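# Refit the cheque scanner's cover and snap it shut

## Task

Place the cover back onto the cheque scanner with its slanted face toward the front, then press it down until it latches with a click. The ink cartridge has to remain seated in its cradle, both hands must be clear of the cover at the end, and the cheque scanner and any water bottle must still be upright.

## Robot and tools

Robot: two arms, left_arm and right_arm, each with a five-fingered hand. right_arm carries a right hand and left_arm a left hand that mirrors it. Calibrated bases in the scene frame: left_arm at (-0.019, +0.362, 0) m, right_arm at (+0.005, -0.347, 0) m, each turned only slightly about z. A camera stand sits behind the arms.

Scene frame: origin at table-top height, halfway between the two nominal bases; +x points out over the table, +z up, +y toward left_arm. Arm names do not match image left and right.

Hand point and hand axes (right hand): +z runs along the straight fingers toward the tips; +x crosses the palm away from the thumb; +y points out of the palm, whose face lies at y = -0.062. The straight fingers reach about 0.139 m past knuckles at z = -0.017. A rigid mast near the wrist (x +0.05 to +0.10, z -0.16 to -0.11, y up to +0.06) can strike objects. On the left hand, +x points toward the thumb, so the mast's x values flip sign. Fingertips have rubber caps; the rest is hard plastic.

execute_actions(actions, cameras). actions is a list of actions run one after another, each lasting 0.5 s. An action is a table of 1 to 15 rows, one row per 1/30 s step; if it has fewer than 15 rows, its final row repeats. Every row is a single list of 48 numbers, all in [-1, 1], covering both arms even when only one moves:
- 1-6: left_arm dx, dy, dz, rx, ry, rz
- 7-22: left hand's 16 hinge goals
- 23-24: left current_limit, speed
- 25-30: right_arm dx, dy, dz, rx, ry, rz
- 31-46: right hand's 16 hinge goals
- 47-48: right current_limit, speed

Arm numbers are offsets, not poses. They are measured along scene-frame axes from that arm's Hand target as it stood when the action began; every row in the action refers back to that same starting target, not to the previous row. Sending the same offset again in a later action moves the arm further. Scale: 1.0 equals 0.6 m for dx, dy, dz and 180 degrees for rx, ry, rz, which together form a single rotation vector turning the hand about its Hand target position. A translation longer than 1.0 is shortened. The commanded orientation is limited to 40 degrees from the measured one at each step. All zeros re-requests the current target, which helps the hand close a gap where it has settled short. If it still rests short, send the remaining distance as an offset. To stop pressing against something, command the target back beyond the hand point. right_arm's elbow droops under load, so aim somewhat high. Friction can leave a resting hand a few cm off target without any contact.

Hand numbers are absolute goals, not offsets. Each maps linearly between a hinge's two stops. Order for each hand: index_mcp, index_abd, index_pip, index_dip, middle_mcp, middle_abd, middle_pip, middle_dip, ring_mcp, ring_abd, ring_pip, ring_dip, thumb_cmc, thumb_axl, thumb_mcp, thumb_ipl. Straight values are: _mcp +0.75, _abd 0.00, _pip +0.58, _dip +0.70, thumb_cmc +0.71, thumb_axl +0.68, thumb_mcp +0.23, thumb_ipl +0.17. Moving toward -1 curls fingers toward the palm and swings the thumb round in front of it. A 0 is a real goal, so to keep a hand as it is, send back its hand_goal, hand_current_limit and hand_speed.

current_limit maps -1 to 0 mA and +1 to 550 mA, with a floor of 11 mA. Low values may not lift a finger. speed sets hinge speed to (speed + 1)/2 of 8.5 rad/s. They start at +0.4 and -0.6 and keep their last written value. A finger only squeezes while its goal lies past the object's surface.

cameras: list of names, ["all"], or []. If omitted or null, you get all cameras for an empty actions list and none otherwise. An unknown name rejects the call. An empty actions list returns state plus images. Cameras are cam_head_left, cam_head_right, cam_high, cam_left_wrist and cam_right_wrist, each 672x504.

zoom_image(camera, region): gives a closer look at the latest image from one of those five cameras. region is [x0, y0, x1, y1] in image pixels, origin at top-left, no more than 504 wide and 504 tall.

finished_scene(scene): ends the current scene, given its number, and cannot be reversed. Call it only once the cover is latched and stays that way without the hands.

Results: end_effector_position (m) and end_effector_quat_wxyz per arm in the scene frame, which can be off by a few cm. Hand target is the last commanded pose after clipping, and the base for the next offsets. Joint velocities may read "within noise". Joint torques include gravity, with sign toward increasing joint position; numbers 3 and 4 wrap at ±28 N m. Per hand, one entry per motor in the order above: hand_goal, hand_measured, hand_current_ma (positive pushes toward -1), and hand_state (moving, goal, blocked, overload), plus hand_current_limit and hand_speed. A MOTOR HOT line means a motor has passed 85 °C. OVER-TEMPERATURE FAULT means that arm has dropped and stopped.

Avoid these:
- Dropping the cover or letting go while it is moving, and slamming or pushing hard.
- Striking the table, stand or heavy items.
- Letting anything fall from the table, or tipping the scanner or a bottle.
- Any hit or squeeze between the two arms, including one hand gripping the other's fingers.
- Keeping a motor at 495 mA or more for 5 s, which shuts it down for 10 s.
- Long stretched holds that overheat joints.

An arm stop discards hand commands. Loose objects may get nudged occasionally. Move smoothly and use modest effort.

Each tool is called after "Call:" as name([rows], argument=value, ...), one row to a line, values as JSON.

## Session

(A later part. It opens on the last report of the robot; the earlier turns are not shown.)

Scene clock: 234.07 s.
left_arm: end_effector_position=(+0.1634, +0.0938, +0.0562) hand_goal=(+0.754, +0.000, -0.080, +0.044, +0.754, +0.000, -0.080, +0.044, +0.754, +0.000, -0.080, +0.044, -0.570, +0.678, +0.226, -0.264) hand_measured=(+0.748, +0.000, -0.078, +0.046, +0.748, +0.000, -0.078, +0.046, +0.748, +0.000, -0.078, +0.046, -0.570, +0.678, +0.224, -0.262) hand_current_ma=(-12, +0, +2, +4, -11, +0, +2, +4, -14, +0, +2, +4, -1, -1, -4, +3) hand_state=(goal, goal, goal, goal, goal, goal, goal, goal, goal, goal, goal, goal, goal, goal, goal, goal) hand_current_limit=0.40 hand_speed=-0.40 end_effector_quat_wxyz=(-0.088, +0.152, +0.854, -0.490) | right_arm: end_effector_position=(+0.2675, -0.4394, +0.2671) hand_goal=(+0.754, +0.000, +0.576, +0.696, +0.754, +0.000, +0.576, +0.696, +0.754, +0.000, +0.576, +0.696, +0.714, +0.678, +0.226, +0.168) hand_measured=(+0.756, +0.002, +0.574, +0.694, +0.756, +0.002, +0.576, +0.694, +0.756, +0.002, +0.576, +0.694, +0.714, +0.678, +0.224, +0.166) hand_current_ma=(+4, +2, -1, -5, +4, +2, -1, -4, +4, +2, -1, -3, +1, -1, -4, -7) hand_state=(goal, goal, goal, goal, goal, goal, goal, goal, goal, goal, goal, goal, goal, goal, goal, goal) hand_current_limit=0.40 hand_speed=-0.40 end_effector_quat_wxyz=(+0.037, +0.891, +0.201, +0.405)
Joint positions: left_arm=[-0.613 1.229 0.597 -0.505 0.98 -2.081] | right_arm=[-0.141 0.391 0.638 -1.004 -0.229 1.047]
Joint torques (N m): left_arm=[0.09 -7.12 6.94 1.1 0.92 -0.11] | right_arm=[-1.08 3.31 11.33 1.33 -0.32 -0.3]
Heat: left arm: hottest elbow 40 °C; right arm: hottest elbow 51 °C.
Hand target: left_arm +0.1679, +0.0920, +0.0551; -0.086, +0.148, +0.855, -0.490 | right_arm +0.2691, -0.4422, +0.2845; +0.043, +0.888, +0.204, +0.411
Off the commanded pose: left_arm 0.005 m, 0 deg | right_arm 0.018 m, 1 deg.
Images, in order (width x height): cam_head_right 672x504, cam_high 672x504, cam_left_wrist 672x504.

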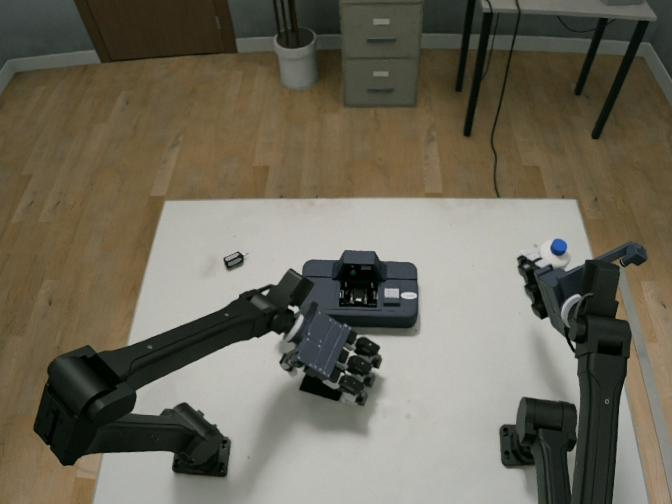

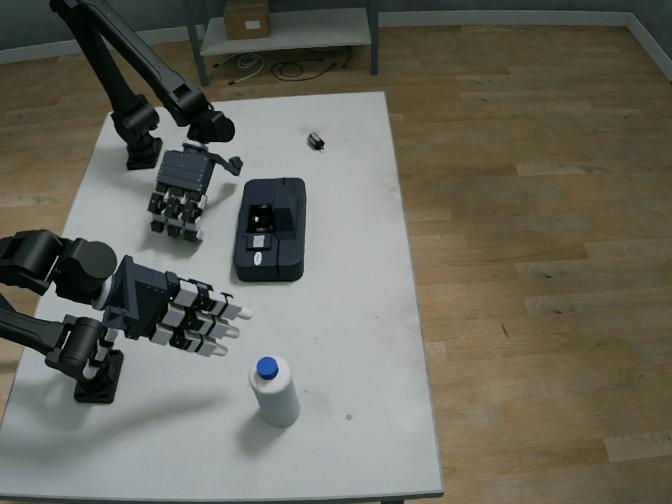

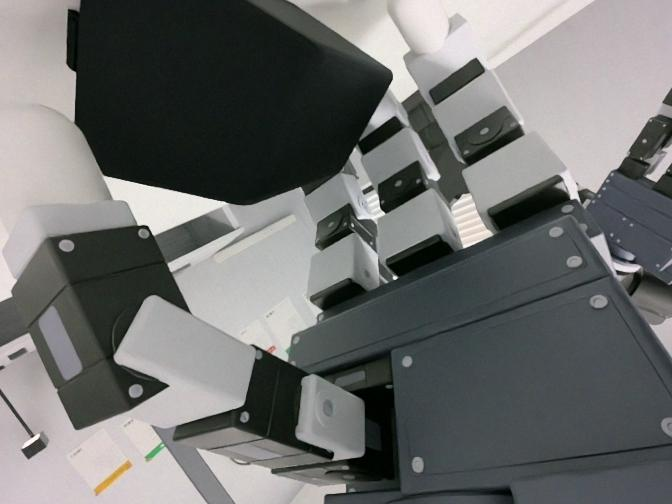

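Call:
execute_actions([
  [[0,0,0.183,0,0,0,0.754,0,-0.08,0.044,0.754,0,-0.08,0.044,0.754,0,-0.08,0.044,-0.571,0.678,0.226,-0.265,0.4,-0.4,0,0,0,0,0,0,0.754,0,0.576,0.696,0.754,0,0.576,0.696,0.754,0,0.576,0.696,0.714,0.678,0.226,0.168,0.4,-0.4]],
  [[0.1,0.085,0,0.157,-0.057,0,0.754,0,0.576,0.696,0.754,0,0.576,0.696,0.754,0,0.576,0.696,-0.571,0.678,0.226,-0.265,0.4,-0.4,0,0,0,0,0,0,0.754,0,0.576,0.696,0.754,0,0.576,0.696,0.754,0,0.576,0.696,0.714,0.678,0.226,0.168,0.4,-0.4]],
], cameras=["cam_left_wrist"])

Call:
zoom_image(camera="cam_left_wrist", region=[60, 0, 420, 270])

Scene clock: 311.00 s.
left_arm: end_effector_position=(+0.2179, +0.1519, +0.1543) hand_goal=(+0.754, +0.000, +0.576, +0.696, +0.754, +0.000, +0.576, +0.696, +0.754, +0.000, +0.576, +0.696, -0.570, +0.678, +0.226, -0.264) hand_measured=(+0.746, +0.000, +0.570, +0.694, +0.748, +0.000, +0.570, +0.694, +0.746, +0.000, +0.570, +0.692, -0.570, +0.678, +0.224, -0.262) hand_current_ma=(-15, +0, -9, -4, -13, +0, -10, -4, -17, +0, -10, -5, -1, -1, -4, +3) hand_state=(goal, goal, goal, goal, goal, goal, goal, goal, goal, goal, goal, goal, goal, goal, goal, goal) hand_current_limit=0.40 hand_speed=-0.40 end_effector_quat_wxyz=(-0.052, +0.155, +0.955, -0.249) | right_arm: end_effector_position=(+0.2675, -0.4394, +0.2671) hand_goal=(+0.754, +0.000, +0.576, +0.696, +0.754, +0.000, +0.576, +0.696, +0.754, +0.000, +0.576, +0.696, +0.714, +0.678, +0.226, +0.168) hand_measured=(+0.756, +0.002, +0.574, +0.694, +0.756, +0.002, +0.576, +0.694, +0.756, +0.002, +0.576, +0.694, +0.714, +0.678, +0.224, +0.166) hand_current_ma=(+4, +2, -1, -5, +4, +2, -1, -4, +4, +2, -1, -3, +1, -1, -4, -7) hand_state=(goal, goal, goal, goal, goal, goal, goal, goal, goal, goal, goal, goal, goal, goal, goal, goal) hand_current_limit=0.40 hand_speed=-0.40 end_effector_quat_wxyz=(+0.037, +0.891, +0.201, +0.405)
Joint positions: left_arm=[-0.647 1.218 0.981 -1.172 0.49 -1.951] | right_arm=[-0.141 0.391 0.638 -1.004 -0.229 1.047]
Joint torques (N m): left_arm=[-0.38 -7.94 10.3 -0.09 0.42 0.08] | right_arm=[-1.08 3.37 11.32 1.35 -0.32 -0.29]
Heat: left arm: hottest elbow 39 °C; right arm: hottest elbow 52 °C.
Hand target: left_arm +0.2279, +0.1431, +0.1649; -0.043, +0.166, +0.953, -0.251 | right_arm +0.2691, -0.4422, +0.2845; +0.043, +0.888, +0.204, +0.411
Off the commanded pose: left_arm 0.017 m, 2 deg | right_arm 0.018 m, 1 deg.
Images, in order (width x height): cam_left_wrist 672x504.

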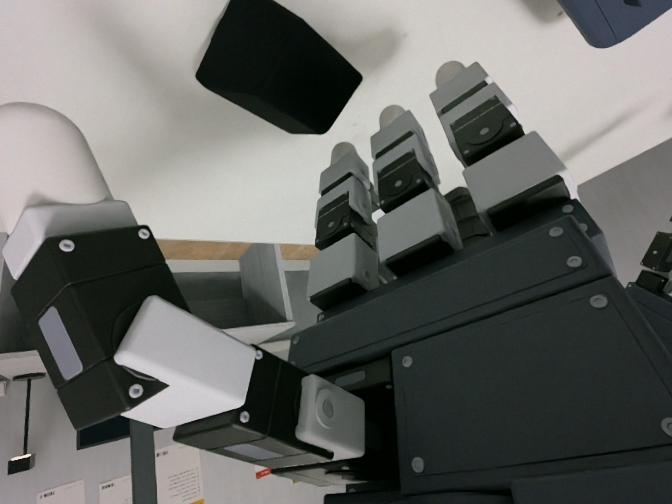

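Scaled by 1.400 from the camera's 672x504 image, which has a finer 960x720 frame.

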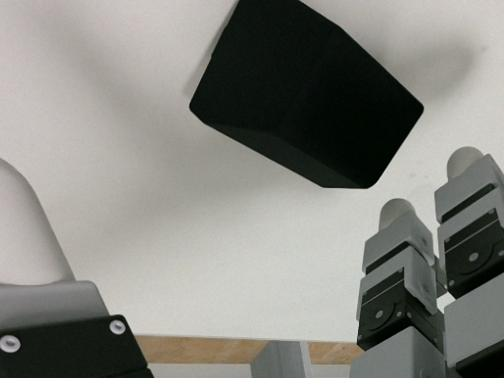

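Call:
zoom_image(camera="cam_left_wrist", region=[180, 0, 380, 140])

Scaled by 2.520 from the camera's 672x504 image, which has a finer 960x720 frame.

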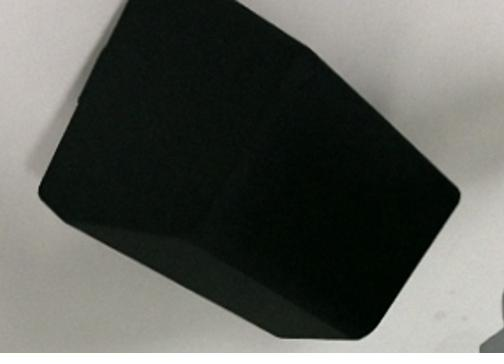

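Call:
execute_actions([
  [[-0.0973,-0.0877,0,-0.157,0.057,0,0.754,0,-0.08,0.044,0.754,0,-0.08,0.044,0.754,0,0.576,0.696,-0.571,0.678,0.226,-0.265,0.4,-0.4,0,0,0,0,0,0,0.754,0,0.576,0.696,0.754,0,0.576,0.696,0.754,0,0.576,0.696,0.714,0.678,0.226,0.168,0.4,-0.4]],
  [[0,0,0,0,0,0,0.754,0,-0.08,0.044,0.754,0,-0.08,0.044,0.754,0,0.576,0.696,-0.571,0.678,0.226,-0.265,0.4,-0.4,0,0,0,0,0,0,0.754,0,0.576,0.696,0.754,0,0.576,0.696,0.754,0,0.576,0.696,0.714,0.678,0.226,0.168,0.4,-0.4]],
  [[0,0,-0.1,0,0,0,0.754,0,-0.08,0.044,0.754,0,-0.08,0.044,0.754,0,0.576,0.696,-0.571,0.678,0.226,-0.265,0.4,-0.4,0,0,0,0,0,0,0.754,0,0.576,0.696,0.754,0,0.576,0.696,0.754,0,0.576,0.696,0.714,0.678,0.226,0.168,0.4,-0.4]],
  [[0,0,-0.0867,0,0,0,0.754,0,-0.08,0.044,0.754,0,-0.08,0.044,0.754,0,0.576,0.696,-0.571,0.678,0.226,-0.265,0.4,-0.4,0,0,0,0,0,0,0.754,0,0.576,0.696,0.754,0,0.576,0.696,0.754,0,0.576,0.696,0.714,0.678,0.226,0.168,0.4,-0.4]],
], cameras=["cam_left_wrist", "cam_head_right", "cam_high"])

Call:
zoom_image(camera="cam_head_right", region=[270, 330, 380, 420])

Scene clock: 403.10 s.
left_arm: end_effector_position=(+0.1657, +0.0920, +0.0541) hand_goal=(+0.754, +0.000, -0.080, +0.044, +0.754, +0.000, -0.080, +0.044, +0.754, +0.000, +0.576, +0.696, -0.570, +0.678, +0.226, -0.264) hand_measured=(+0.744, +0.000, -0.078, +0.046, +0.744, +0.000, -0.078, +0.046, +0.742, +0.000, +0.572, +0.692, -0.570, +0.678, +0.224, -0.262) hand_current_ma=(-21, +0, +3, +4, -19, +0, +3, +4, -29, +0, -8, -5, -1, -1, -4, +3) hand_state=(goal, goal, goal, goal, goal, goal, goal, goal, goal, goal, goal, goal, goal, goal, goal, goal) hand_current_limit=0.40 hand_speed=-0.40 end_effector_quat_wxyz=(-0.087, +0.154, +0.854, -0.490) | right_arm: end_effector_position=(+0.2675, -0.4394, +0.2671) hand_goal=(+0.754, +0.000, +0.576, +0.696, +0.754, +0.000, +0.576, +0.696, +0.754, +0.000, +0.576, +0.696, +0.714, +0.678, +0.226, +0.168) hand_measured=(+0.756, +0.002, +0.574, +0.694, +0.756, +0.002, +0.576, +0.694, +0.756, +0.002, +0.576, +0.694, +0.714, +0.678, +0.224, +0.166) hand_current_ma=(+4, +2, -1, -5, +4, +2, -1, -4, +4, +2, -1, -3, +1, -1, -4, -7) hand_state=(goal, goal, goal, goal, goal, goal, goal, goal, goal, goal, goal, goal, goal, goal, goal, goal) hand_current_limit=0.40 hand_speed=-0.40 end_effector_quat_wxyz=(+0.037, +0.891, +0.201, +0.405)
Joint positions: left_arm=[-0.614 1.241 0.6 -0.494 0.98 -2.079] | right_arm=[-0.141 0.391 0.638 -1.004 -0.229 1.047]
Joint torques (N m): left_arm=[-0.79 -6.65 6.74 1.11 0.98 -0.14] | right_arm=[-1.08 3.31 11.32 1.33 -0.32 -0.3]
Heat: left arm: hottest elbow 46 °C; right arm: hottest elbow 53 °C.
Hand target: left_arm +0.1695, +0.0905, +0.0529; -0.086, +0.148, +0.855, -0.490 | right_arm +0.2691, -0.4422, +0.2845; +0.043, +0.888, +0.204, +0.411
Off the commanded pose: left_arm 0.004 m, 1 deg | right_arm 0.018 m, 1 deg.
Images, in order (width x height): cam_head_right 672x504, cam_high 672x504, cam_left_wrist 672x504.

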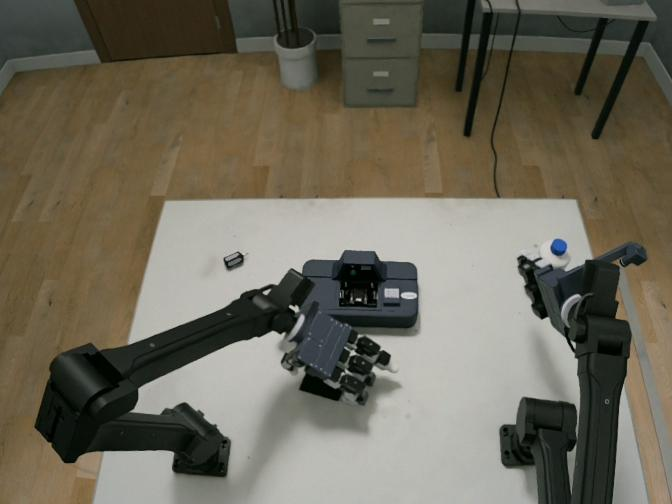

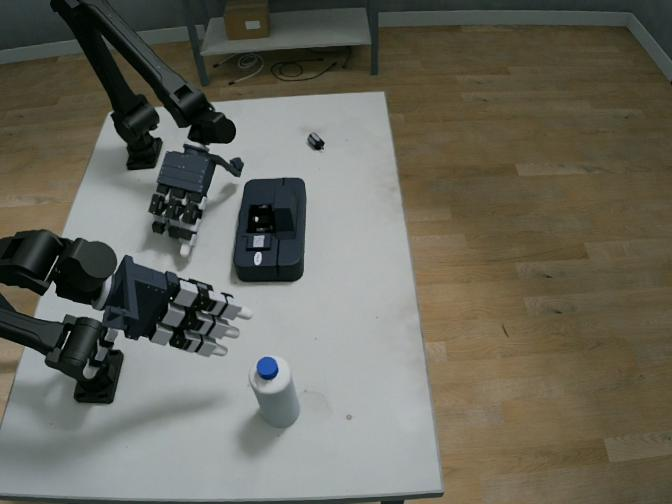

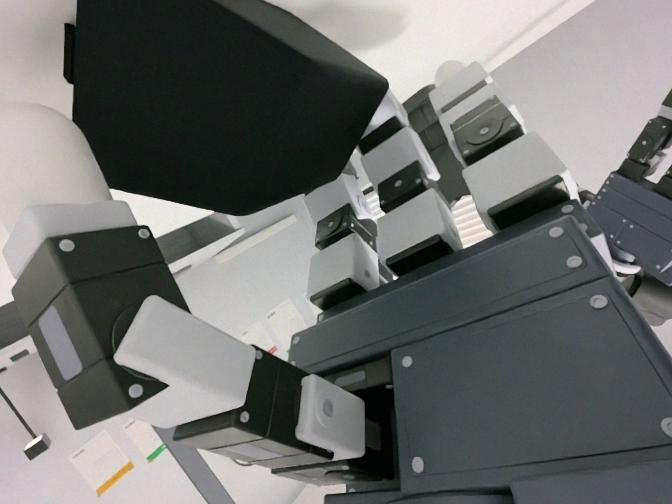

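Scaled by 4.582 from the camera's 672x504 image, which has a finer 960x720 frame.

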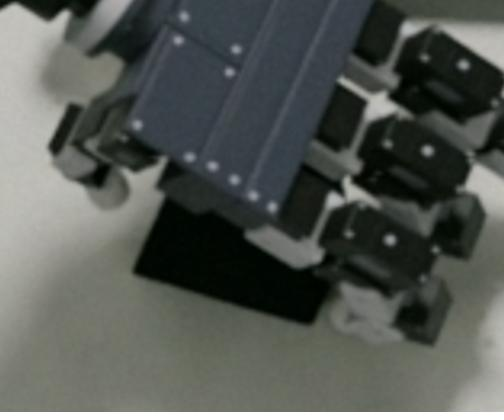

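Call:
execute_actions([
  [[-0.003,-0.0093,0,0,0,0,0.67,0,-0.08,0.044,0.67,0,-0.08,0.044,0.754,0,0.576,0.696,-0.571,0.678,0.13,-0.265,0.0,-0.8,0,0,0,0,0,0,0.754,0,0.576,0.696,0.754,0,0.576,0.696,0.754,0,0.576,0.696,0.714,0.678,0.226,0.168,0.4,-0.4]],
  [[0,0,0,0,0,0,0.62,0,-0.08,0.044,0.62,0,-0.08,0.044,0.754,0,0.576,0.696,-0.571,0.678,0.08,-0.265,0.0,-0.8,0,0,0,0,0,0,0.754,0,0.576,0.696,0.754,0,0.576,0.696,0.754,0,0.576,0.696,0.714,0.678,0.226,0.168,0.4,-0.4]],
], cameras=["cam_left_wrist", "cam_head_right"])

Call:
zoom_image(camera="cam_head_right", region=[270, 330, 380, 420])

Scene clock: 412.93 s.
left_arm: end_effector_position=(+0.1651, +0.0908, +0.0538) hand_goal=(+0.620, +0.000, -0.080, +0.044, +0.620, +0.000, -0.080, +0.044, +0.754, +0.000, +0.576, +0.696, -0.570, +0.678, +0.080, -0.264) hand_measured=(+0.660, +0.000, -0.068, +0.048, +0.626, +0.000, -0.076, +0.046, +0.742, +0.000, +0.572, +0.692, -0.570, +0.678, +0.136, -0.254) hand_current_ma=(+122, +0, +23, +5, +10, +0, +6, +4, -29, +0, -8, -5, -1, -1, +240, +27) hand_state=(blocked, goal, goal, goal, goal, goal, goal, goal, goal, goal, goal, goal, goal, goal, blocked, goal) hand_current_limit=0.00 hand_speed=-0.80 end_effector_quat_wxyz=(-0.088, +0.153, +0.854, -0.490) | right_arm: end_effector_position=(+0.2675, -0.4394, +0.2671) hand_goal=(+0.754, +0.000, +0.576, +0.696, +0.754, +0.000, +0.576, +0.696, +0.754, +0.000, +0.576, +0.696, +0.714, +0.678, +0.226, +0.168) hand_measured=(+0.756, +0.002, +0.574, +0.694, +0.756, +0.002, +0.576, +0.694, +0.756, +0.002, +0.576, +0.694, +0.714, +0.678, +0.224, +0.166) hand_current_ma=(+4, +2, -1, -5, +4, +2, -1, -4, +4, +2, -1, -3, +1, -1, -4, -7) hand_state=(goal, goal, goal, goal, goal, goal, goal, goal, goal, goal, goal, goal, goal, goal, goal, goal) hand_current_limit=0.40 hand_speed=-0.40 end_effector_quat_wxyz=(+0.037, +0.891, +0.201, +0.405)
Joint positions: left_arm=[-0.618 1.243 0.6 -0.488 0.98 -2.086] | right_arm=[-0.141 0.391 0.638 -1.004 -0.229 1.047]
Joint torques (N m): left_arm=[-2.14 -6.42 7.3 1.13 0.93 -0.11] | right_arm=[-1.08 3.31 11.32 1.32 -0.32 -0.29]
Heat: left arm: hottest elbow 45 °C; right arm: hottest elbow 53 °C.
Hand target: left_arm +0.1677, +0.0849, +0.0528; -0.086, +0.148, +0.855, -0.490 | right_arm +0.2691, -0.4422, +0.2845; +0.043, +0.888, +0.204, +0.411
Off the commanded pose: left_arm 0.007 m, 1 deg | right_arm 0.018 m, 1 deg.
joint sent to its limit (left arm) — joint 6 (wrist roll), lower limit. The joint targets still meet the commanded pose.
Images, in order (width x height): cam_head_right 672x504, cam_left_wrist 672x504.

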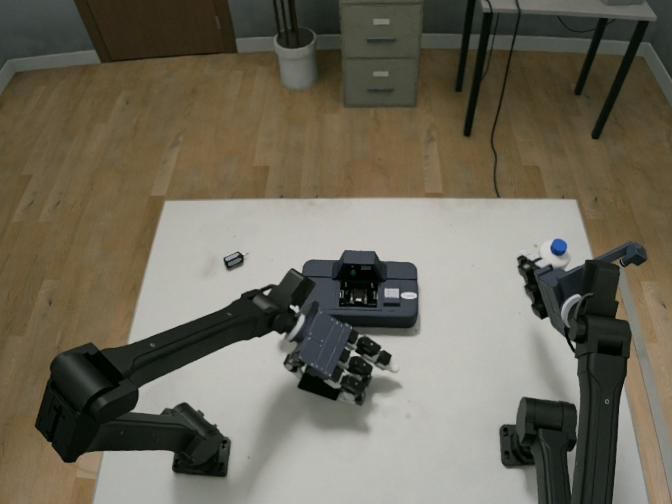

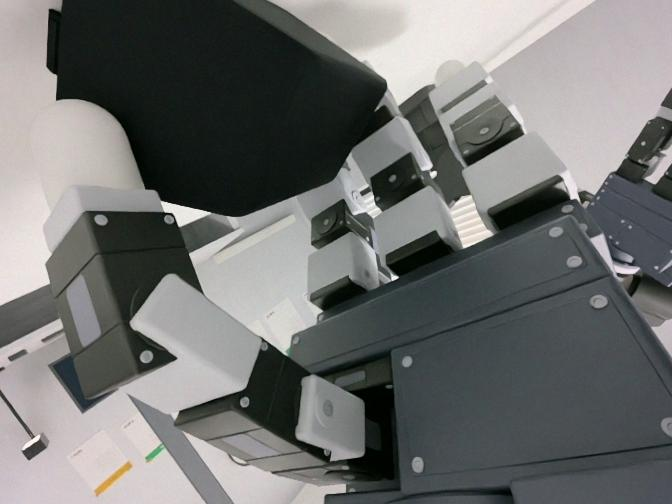

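Scaled by 4.582 from the camera's 672x504 image, which has a finer 960x720 frame.

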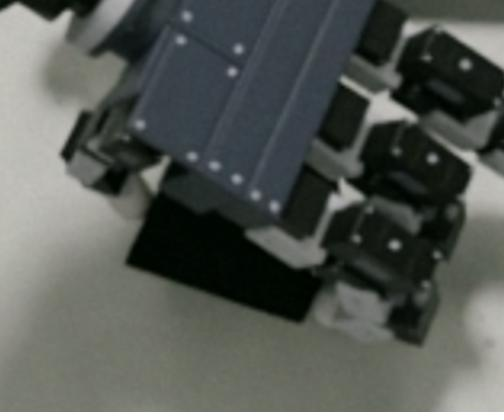

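Call:
execute_actions([
  [[0,0,0,0,0,0,0.58,0,-0.08,0.044,0.54,0,-0.08,0.044,0.754,0,0.576,0.696,-0.571,0.678,0.03,-0.265,0.1,-0.8,0,0,0,0,0,0,0.754,0,0.576,0.696,0.754,0,0.576,0.696,0.754,0,0.576,0.696,0.714,0.678,0.226,0.168,0.4,-0.4]],
], cameras=["cam_left_wrist", "cam_head_right"])

Call:
zoom_image(camera="cam_head_right", region=[270, 330, 380, 420])

Scene clock: 416.20 s.
left_arm: end_effector_position=(+0.1650, +0.0899, +0.0542) hand_goal=(+0.580, +0.000, -0.080, +0.044, +0.540, +0.000, -0.080, +0.044, +0.754, +0.000, +0.576, +0.696, -0.570, +0.678, +0.030, -0.264) hand_measured=(+0.640, +0.000, -0.062, +0.050, +0.596, +0.000, -0.062, +0.050, +0.742, +0.000, +0.572, +0.692, -0.566, +0.678, +0.134, -0.244) hand_current_ma=(+210, +0, +44, +13, +193, +0, +43, +9, -29, +0, -8, -5, +7, +1, +303, +72) hand_state=(blocked, goal, goal, goal, blocked, goal, goal, goal, goal, goal, goal, goal, goal, goal, blocked, blocked) hand_current_limit=0.10 hand_speed=-0.80 end_effector_quat_wxyz=(-0.088, +0.154, +0.853, -0.492) | right_arm: end_effector_position=(+0.2675, -0.4394, +0.2671) hand_goal=(+0.754, +0.000, +0.576, +0.696, +0.754, +0.000, +0.576, +0.696, +0.754, +0.000, +0.576, +0.696, +0.714, +0.678, +0.226, +0.168) hand_measured=(+0.756, +0.002, +0.574, +0.694, +0.756, +0.002, +0.576, +0.694, +0.756, +0.002, +0.576, +0.694, +0.714, +0.678, +0.224, +0.166) hand_current_ma=(+4, +2, -1, -5, +4, +2, -1, -4, +4, +2, -1, -3, +1, -1, -4, -7) hand_state=(goal, goal, goal, goal, goal, goal, goal, goal, goal, goal, goal, goal, goal, goal, goal, goal) hand_current_limit=0.40 hand_speed=-0.40 end_effector_quat_wxyz=(+0.037, +0.891, +0.201, +0.405)
Joint positions: left_arm=[-0.619 1.243 0.6 -0.485 0.983 -2.086] | right_arm=[-0.141 0.391 0.638 -1.004 -0.229 1.047]
Joint torques (N m): left_arm=[-1.73 -6.59 7.35 1.09 0.84 -0.07] | right_arm=[-1.08 3.31 11.33 1.33 -0.32 -0.3]
Heat: left arm: hottest elbow 45 °C; right arm: hottest elbow 53 °C.
Hand target: left_arm +0.1677, +0.0849, +0.0528; -0.086, +0.148, +0.855, -0.490 | right_arm +0.2691, -0.4422, +0.2845; +0.043, +0.888, +0.204, +0.411
Off the commanded pose: left_arm 0.006 m, 1 deg | right_arm 0.018 m, 1 deg.
joint sent to its limit (left arm) — joint 6 (wrist roll), lower limit. The joint targets still meet the commanded pose.
Images, in order (width x height): cam_head_right 672x504, cam_left_wrist 672x504.

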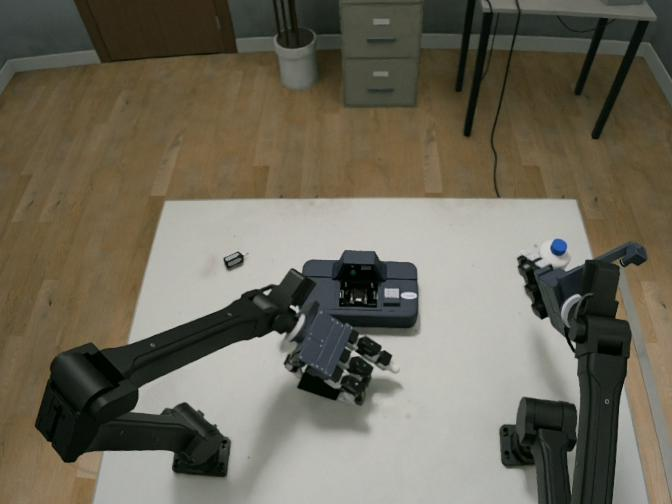

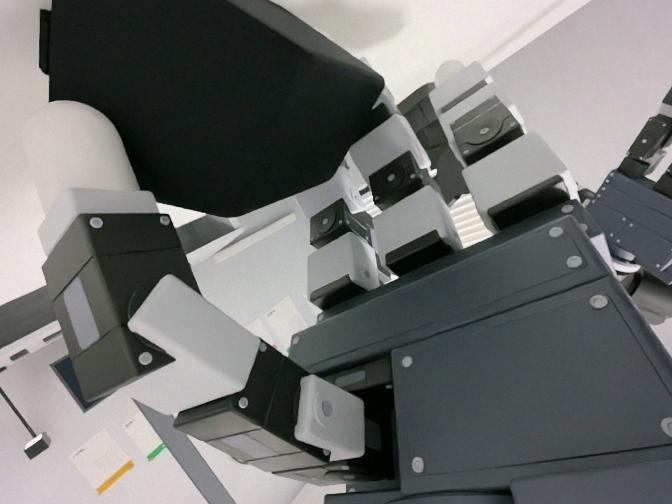

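Scaled by 4.582 from the camera's 672x504 image, which has a finer 960x720 frame.

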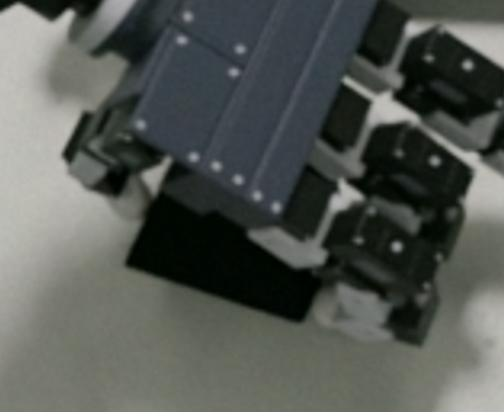

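Call:
execute_actions([
  [[0,0,0.03,0,0,0,0.55,0,-0.08,0.044,0.51,0,-0.08,0.044,0.754,0,0.576,0.696,-0.571,0.678,0.0,-0.265,0.2,-0.8,0,0,0,0,0,0,0.754,0,0.576,0.696,0.754,0,0.576,0.696,0.754,0,0.576,0.696,0.714,0.678,0.226,0.168,0.4,-0.4]],
  [[0,0,0.06,0,0,0,0.55,0,-0.08,0.044,0.51,0,-0.08,0.044,0.754,0,0.576,0.696,-0.571,0.678,0.0,-0.265,0.2,-0.8,0,0,0,0,0,0,0.754,0,0.576,0.696,0.754,0,0.576,0.696,0.754,0,0.576,0.696,0.714,0.678,0.226,0.168,0.4,-0.4]],
], cameras=["cam_left_wrist", "cam_head_right", "cam_high"])

Call:
zoom_image(camera="cam_head_right", region=[270, 310, 400, 420])

Call:
zoom_image(camera="cam_high", region=[130, 120, 250, 240])

Scene clock: 423.80 s.
left_arm: end_effector_position=(+0.1593, +0.0937, +0.0928) hand_goal=(+0.550, +0.000, -0.080, +0.044, +0.510, +0.000, -0.080, +0.044, +0.754, +0.000, +0.576, +0.696, -0.570, +0.678, +0.000, -0.264) hand_measured=(+0.624, -0.002, -0.052, +0.058, +0.572, +0.000, -0.050, +0.058, +0.742, +0.000, +0.572, +0.692, -0.558, +0.682, +0.134, -0.236) hand_current_ma=(+274, -3, +72, +30, +219, +0, +83, +33, -29, +0, -8, -5, +24, +7, +330, +106) hand_state=(blocked, goal, blocked, goal, blocked, goal, blocked, goal, goal, goal, goal, goal, goal, goal, blocked, blocked) hand_current_limit=0.20 hand_speed=-0.80 end_effector_quat_wxyz=(-0.100, +0.148, +0.856, -0.485) | right_arm: end_effector_position=(+0.2675, -0.4394, +0.2671) hand_goal=(+0.754, +0.000, +0.576, +0.696, +0.754, +0.000, +0.576, +0.696, +0.754, +0.000, +0.576, +0.696, +0.714, +0.678, +0.226, +0.168) hand_measured=(+0.756, +0.002, +0.574, +0.694, +0.756, +0.002, +0.576, +0.694, +0.756, +0.002, +0.576, +0.694, +0.714, +0.678, +0.224, +0.166) hand_current_ma=(+4, +2, -1, -5, +4, +2, -1, -4, +4, +2, -1, -3, +1, -1, -4, -7) hand_state=(goal, goal, goal, goal, goal, goal, goal, goal, goal, goal, goal, goal, goal, goal, goal, goal) hand_current_limit=0.40 hand_speed=-0.40 end_effector_quat_wxyz=(+0.037, +0.891, +0.201, +0.405)
Joint positions: left_arm=[-0.621 1.167 0.665 -0.658 0.981 -2.086] | right_arm=[-0.141 0.391 0.638 -1.004 -0.229 1.047]
Joint torques (N m): left_arm=[-1.08 -7.94 9.44 0.42 0.93 -0.07] | right_arm=[-1.14 3.37 11.32 1.35 -0.32 -0.3]
Heat: left arm: hottest elbow 44 °C; right arm: hottest elbow 53 °C.
Hand target: left_arm +0.1678, +0.0849, +0.1069; -0.086, +0.148, +0.855, -0.490 | right_arm +0.2691, -0.4422, +0.2845; +0.043, +0.888, +0.204, +0.411
Off the commanded pose: left_arm 0.019 m, 2 deg | right_arm 0.018 m, 1 deg.
joint sent to its limit (left arm) — joint 6 (wrist roll), lower limit. The joint targets still meet the commanded pose.
Images, in order (width x height): cam_head_right 672x504, cam_high 672x504, cam_left_wrist 672x504.

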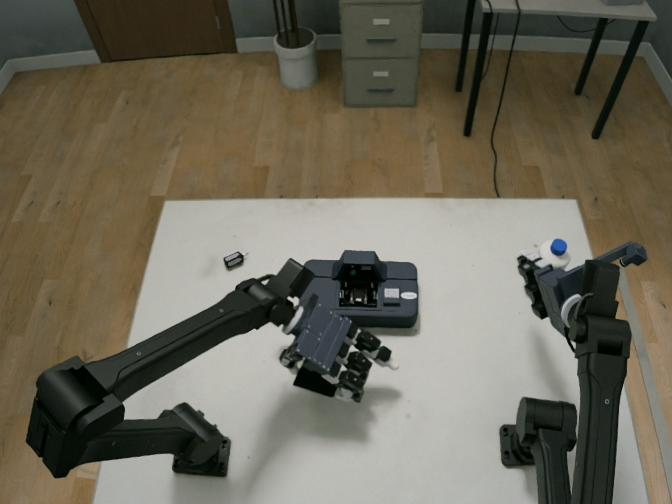

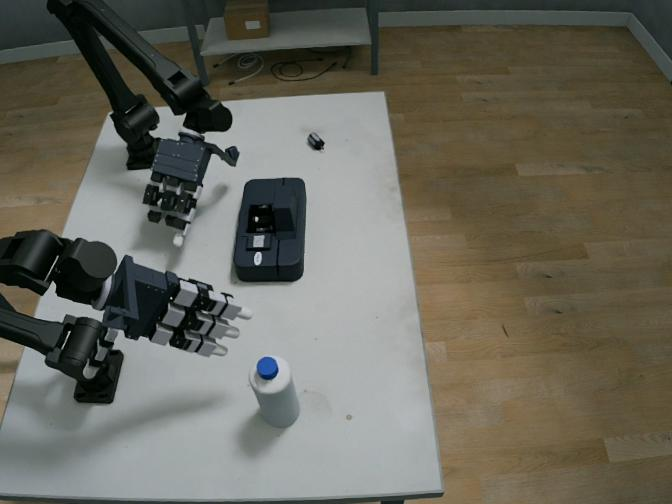

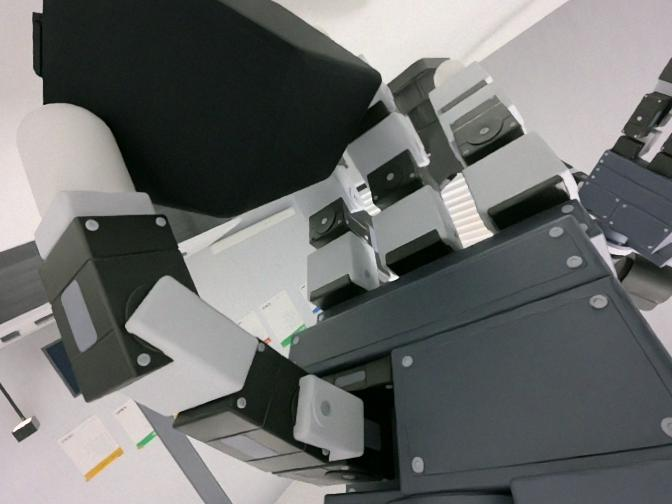

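Scaled by 3.877 from the camera's 672x504 image, which has a finer 960x720 frame.

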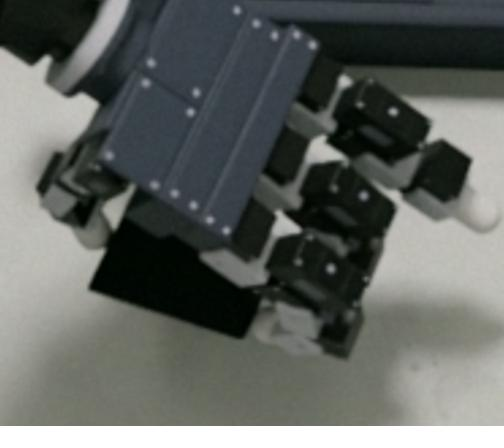

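Scaled by 4.200 from the camera's 672x504 image, which has a finer 960x720 frame.

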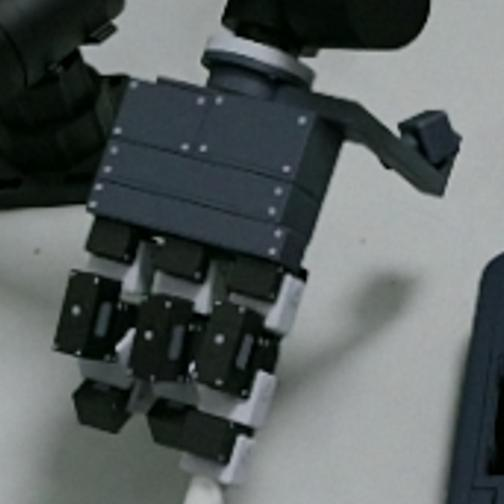

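Call:
zoom_image(camera="cam_head_right", region=[325, 240, 405, 320])

Call:
zoom_image(camera="cam_high", region=[235, 175, 315, 255])

Scaled by 6.300 from the camera's 672x504 image, which has a finer 960x720 frame.

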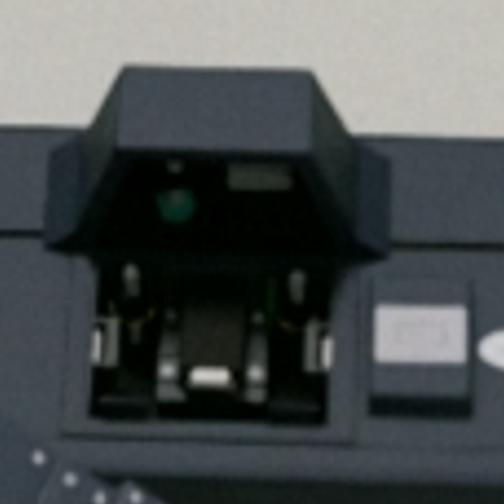

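Scaled by 6.300 from the camera's 672x504 image, which has a finer 960x720 frame.

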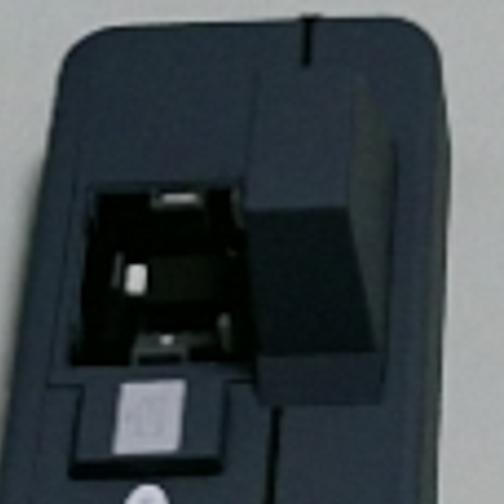

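Call:
execute_actions([
  [[0,0,0.08,0,0,0,0.55,0,-0.08,0.044,0.51,0,-0.08,0.044,0.754,0,0.576,0.696,-0.571,0.678,0.0,-0.265,0.2,-0.8,0,0,0,0,0,0,0.754,0,0.576,0.696,0.754,0,0.576,0.696,0.754,0,0.576,0.696,0.714,0.678,0.226,0.168,0.4,-0.4]],
  [[0.06,0,0.08,0,0,0.048,0.55,0,-0.08,0.044,0.51,0,-0.08,0.044,0.754,0,0.576,0.696,-0.571,0.678,0.0,-0.265,0.2,-0.8,0,0,0,0,0,0,0.754,0,0.576,0.696,0.754,0,0.576,0.696,0.754,0,0.576,0.696,0.714,0.678,0.226,0.168,0.4,-0.4]],
  [[0.08,0,0,0,0,0.048,0.55,0,-0.08,0.044,0.51,0,-0.08,0.044,0.754,0,0.576,0.696,-0.571,0.678,0.0,-0.265,0.2,-0.8,0,0,0,0,0,0,0.754,0,0.576,0.696,0.754,0,0.576,0.696,0.754,0,0.576,0.696,0.714,0.678,0.226,0.168,0.4,-0.4]],
  [[0,0,0,-0.003,-0.061,0,0.55,0,-0.08,0.044,0.51,0,-0.08,0.044,0.754,0,0.576,0.696,-0.571,0.678,0.0,-0.265,0.2,-0.8,0,0,0,0,0,0,0.754,0,0.576,0.696,0.754,0,0.576,0.696,0.754,0,0.576,0.696,0.714,0.678,0.226,0.168,0.4,-0.4]],
  [[0,0,0,-0.003,-0.061,0,0.55,0,-0.08,0.044,0.51,0,-0.08,0.044,0.754,0,0.576,0.696,-0.571,0.678,0.0,-0.265,0.2,-0.8,0,0,0,0,0,0,0.754,0,0.576,0.696,0.754,0,0.576,0.696,0.754,0,0.576,0.696,0.714,0.678,0.226,0.168,0.4,-0.4]],
], cameras=["cam_left_wrist", "cam_head_right", "cam_high", "cam_head_left"])

Call:
zoom_image(camera="cam_head_right", region=[270, 230, 420, 380])

Call:
zoom_image(camera="cam_high", region=[150, 120, 330, 280])

Scene clock: 455.77 s.
left_arm: end_effector_position=(+0.2515, +0.0892, +0.1969) hand_goal=(+0.550, +0.000, -0.080, +0.044, +0.510, +0.000, -0.080, +0.044, +0.754, +0.000, +0.576, +0.696, -0.570, +0.678, +0.000, -0.264) hand_measured=(+0.624, -0.002, -0.052, +0.058, +0.570, +0.000, -0.048, +0.060, +0.742, +0.000, +0.572, +0.692, -0.554, +0.682, +0.134, -0.236) hand_current_ma=(+273, -4, +76, +31, +208, +0, +84, +34, -29, +0, -8, -5, +38, +9, +330, +106) hand_state=(blocked, goal, blocked, goal, blocked, goal, blocked, goal, goal, goal, goal, goal, goal, goal, blocked, blocked) hand_current_limit=0.20 hand_speed=-0.80 end_effector_quat_wxyz=(+0.121, +0.175, +0.852, -0.478) | right_arm: end_effector_position=(+0.2675, -0.4394, +0.2671) hand_goal=(+0.754, +0.000, +0.576, +0.696, +0.754, +0.000, +0.576, +0.696, +0.754, +0.000, +0.576, +0.696, +0.714, +0.678, +0.226, +0.168) hand_measured=(+0.756, +0.002, +0.574, +0.694, +0.756, +0.002, +0.576, +0.694, +0.756, +0.002, +0.576, +0.694, +0.714, +0.678, +0.224, +0.166) hand_current_ma=(+4, +2, -1, -5, +4, +2, -1, -4, +4, +2, -1, -3, +1, -1, -4, -7) hand_state=(goal, goal, goal, goal, goal, goal, goal, goal, goal, goal, goal, goal, goal, goal, goal, goal) hand_current_limit=0.40 hand_speed=-0.40 end_effector_quat_wxyz=(+0.037, +0.891, +0.201, +0.405)
Joint positions: left_arm=[-0.579 0.999 0.807 -0.595 0.759 -2.087] | right_arm=[-0.141 0.391 0.638 -1.004 -0.229 1.047]
Joint torques (N m): left_arm=[-1.55 -7.24 8.27 2 0.49 0] | right_arm=[-1.08 3.37 11.33 1.32 -0.32 -0.29]
Heat: left arm: hottest elbow 43 °C; right arm: hottest elbow 54 °C.
Hand target: left_arm +0.2517, +0.0848, +0.2029; +0.155, +0.113, +0.849, -0.493 | right_arm +0.2691, -0.4422, +0.2845; +0.043, +0.888, +0.204, +0.411
Off the commanded pose: left_arm 0.008 m, 8 deg | right_arm 0.018 m, 1 deg.
joint sent to its limit (left arm) — joint 6 (wrist roll), lower limit. The joint targets are off in orientation, not in position.
Images, in order (width x height): cam_head_left 672x504, cam_head_right 672x504, cam_high 672x504, cam_left_wrist 672x504.

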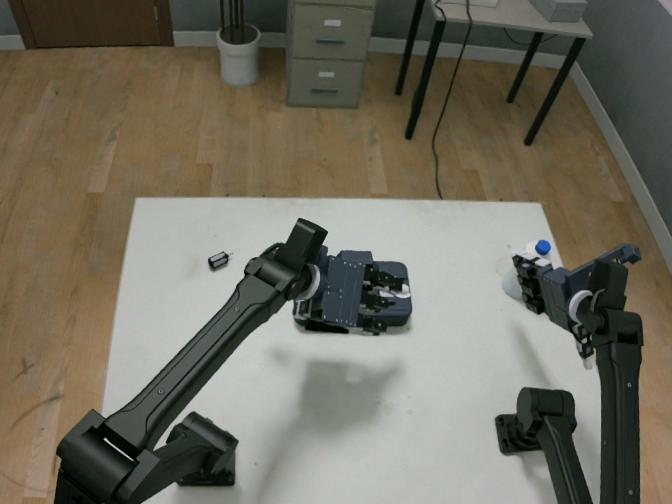

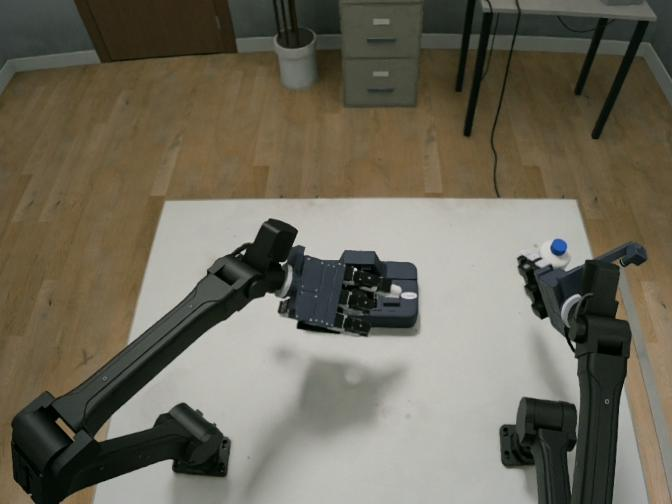

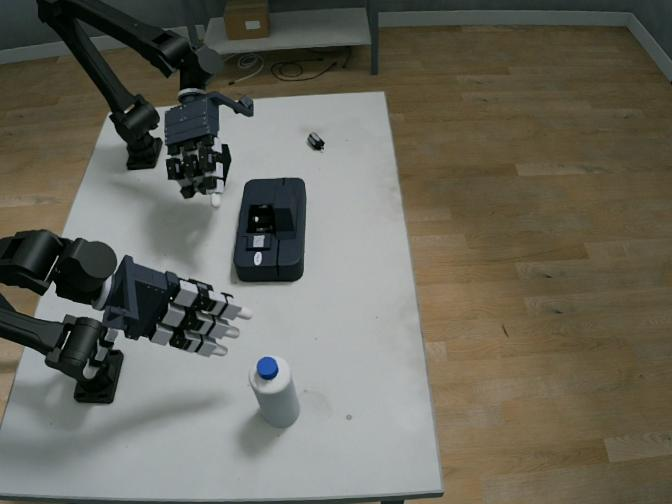

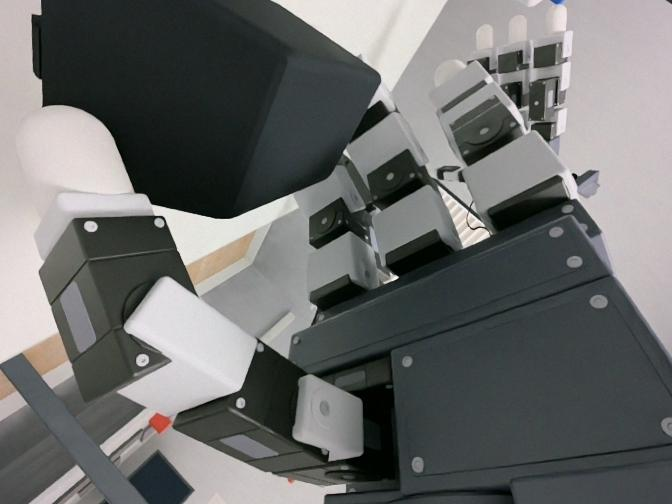

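Scaled by 3.360 from the camera's 672x504 image, which has a finer 960x720 frame.

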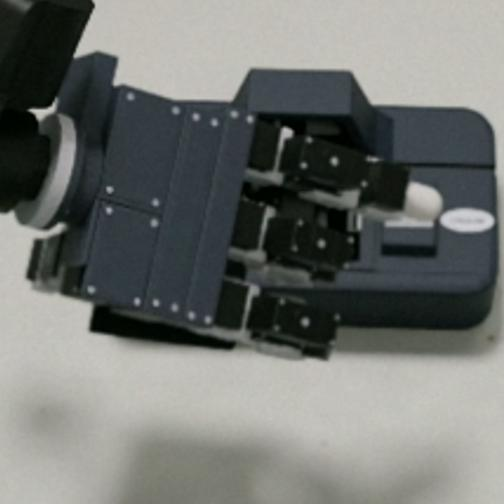

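Scaled by 2.800 from the camera's 672x504 image, which has a finer 960x720 frame.

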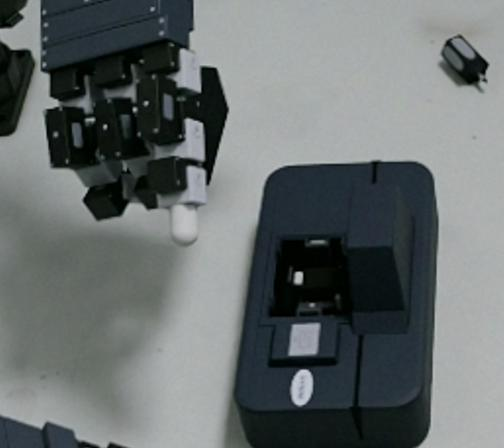

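Call:
execute_actions([
  [[0.09,-0.05,0,0,0,0,0.55,0,-0.08,0.044,0.51,0,-0.08,0.044,0.754,0,0.576,0.696,-0.571,0.678,0.0,-0.265,0.2,-0.8,0,0,0,0,0,0,0.754,0,0.576,0.696,0.754,0,0.576,0.696,0.754,0,0.576,0.696,0.714,0.678,0.226,0.168,0.4,-0.4]],
  [[0.09,-0.05,0.02,0,0,0,0.55,0,-0.08,0.044,0.51,0,-0.08,0.044,0.754,0,0.576,0.696,-0.571,0.678,0.0,-0.265,0.2,-0.8,0,0,0,0,0,0,0.754,0,0.576,0.696,0.754,0,0.576,0.696,0.754,0,0.576,0.696,0.714,0.678,0.226,0.168,0.4,-0.4]],
  [[0,0,0,0,0,0,0.55,0,-0.08,0.044,0.51,0,-0.08,0.044,0.754,0,0.576,0.696,-0.571,0.678,0.0,-0.265,0.2,-0.8,0,0,0,0,0,0,0.754,0,0.576,0.696,0.754,0,0.576,0.696,0.754,0,0.576,0.696,0.714,0.678,0.226,0.168,0.4,-0.4]],
], cameras=["cam_left_wrist", "cam_head_right", "cam_high", "cam_head_left"])

Call:
zoom_image(camera="cam_head_right", region=[290, 210, 430, 340])

Call:
zoom_image(camera="cam_high", region=[190, 120, 330, 280])

Scene clock: 472.40 s.
left_arm: end_effector_position=(+0.3468, +0.0335, +0.1996) hand_goal=(+0.550, +0.000, -0.080, +0.044, +0.510, +0.000, -0.080, +0.044, +0.754, +0.000, +0.576, +0.696, -0.570, +0.678, +0.000, -0.264) hand_measured=(+0.624, -0.002, -0.052, +0.058, +0.568, +0.000, -0.048, +0.060, +0.742, +0.000, +0.572, +0.692, -0.550, +0.682, +0.134, -0.236) hand_current_ma=(+273, -4, +77, +32, +201, +0, +84, +34, -29, +0, -8, -5, +48, +10, +330, +106) hand_state=(blocked, goal, blocked, goal, blocked, goal, blocked, goal, goal, goal, goal, goal, goal, goal, blocked, blocked) hand_current_limit=0.20 hand_speed=-0.80 end_effector_quat_wxyz=(+0.128, +0.169, +0.854, -0.475) | right_arm: end_effector_position=(+0.2675, -0.4394, +0.2671) hand_goal=(+0.754, +0.000, +0.576, +0.696, +0.754, +0.000, +0.576, +0.696, +0.754, +0.000, +0.576, +0.696, +0.714, +0.678, +0.226, +0.168) hand_measured=(+0.756, +0.002, +0.574, +0.694, +0.756, +0.002, +0.576, +0.694, +0.756, +0.002, +0.576, +0.694, +0.714, +0.678, +0.224, +0.166) hand_current_ma=(+4, +2, -1, -5, +4, +2, -1, -4, +4, +2, -1, -3, +1, -1, -4, -7) hand_state=(goal, goal, goal, goal, goal, goal, goal, goal, goal, goal, goal, goal, goal, goal, goal, goal) hand_current_limit=0.40 hand_speed=-0.40 end_effector_quat_wxyz=(+0.037, +0.891, +0.201, +0.405)
Joint positions: left_arm=[-0.568 1.305 1.044 -0.522 0.749 -2.088] | right_arm=[-0.141 0.391 0.638 -1.004 -0.229 1.047]
Joint torques (N m): left_arm=[-0.38 -10.81 11.71 1.25 0.5 0.03] | right_arm=[-1.08 3.31 11.32 1.33 -0.32 -0.29]
Heat: left arm: hottest elbow 44 °C; right arm: hottest elbow 54 °C.
Hand target: left_arm +0.3597, +0.0249, +0.2150; +0.155, +0.113, +0.849, -0.493 | right_arm +0.2691, -0.4422, +0.2845; +0.043, +0.888, +0.204, +0.411
Off the commanded pose: left_arm 0.022 m, 7 deg | right_arm 0.018 m, 1 deg.
joint sent to its limit (left arm) — joint 6 (wrist roll), lower limit. The joint targets are off in orientation, not in position.
Images, in order (width x height): cam_head_left 672x504, cam_head_right 672x504, cam_high 672x504, cam_left_wrist 672x504.

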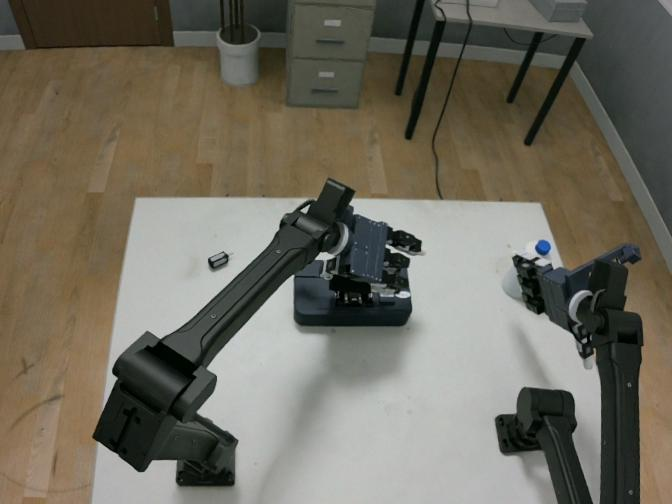

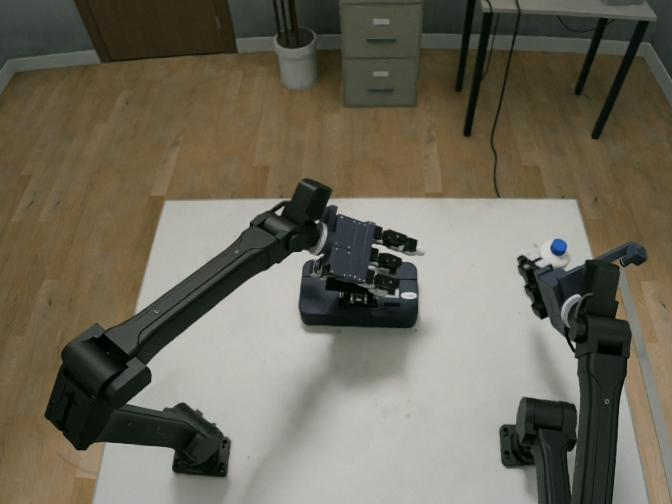

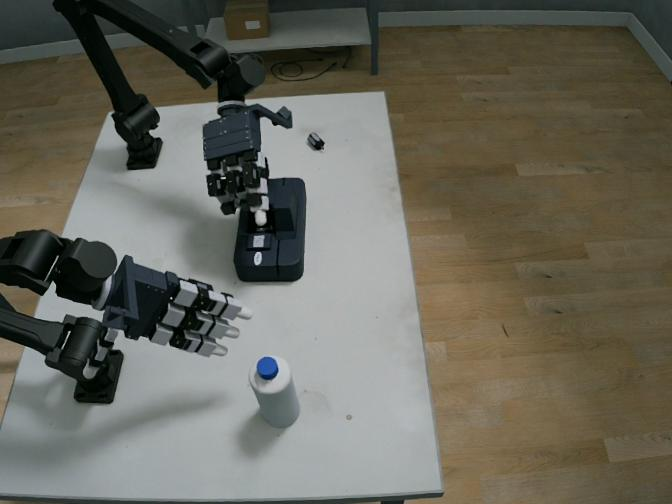

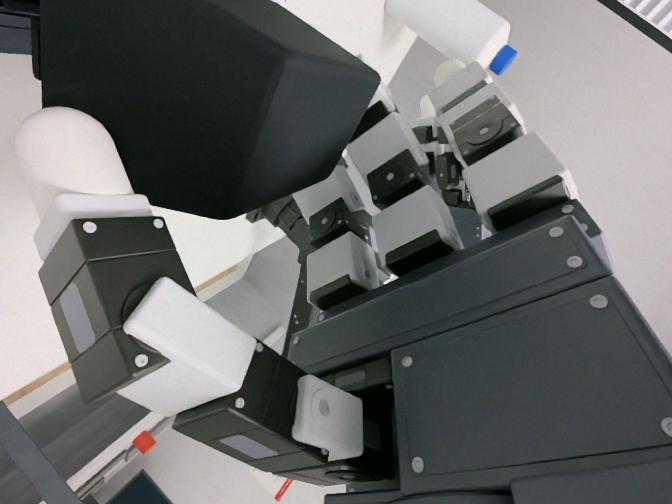

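Scaled by 3.600 from the camera's 672x504 image, which has a finer 960x720 frame.

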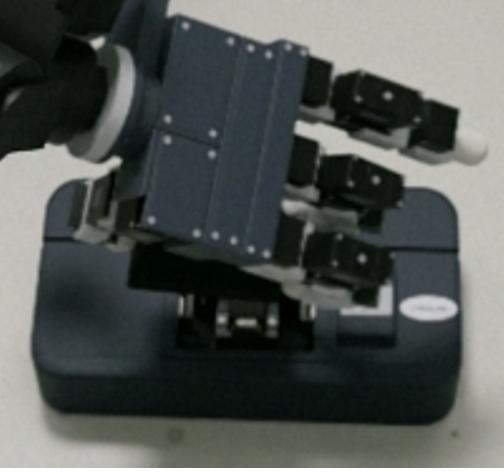

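Scaled by 3.150 from the camera's 672x504 image, which has a finer 960x720 frame.

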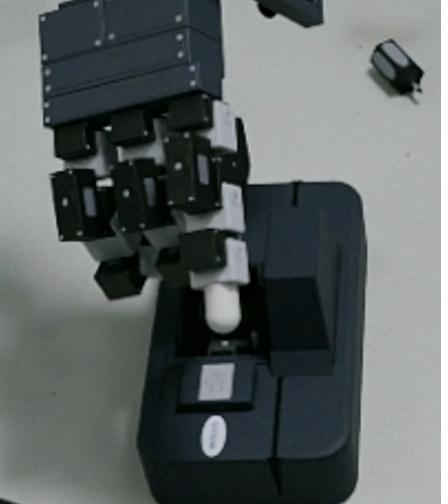

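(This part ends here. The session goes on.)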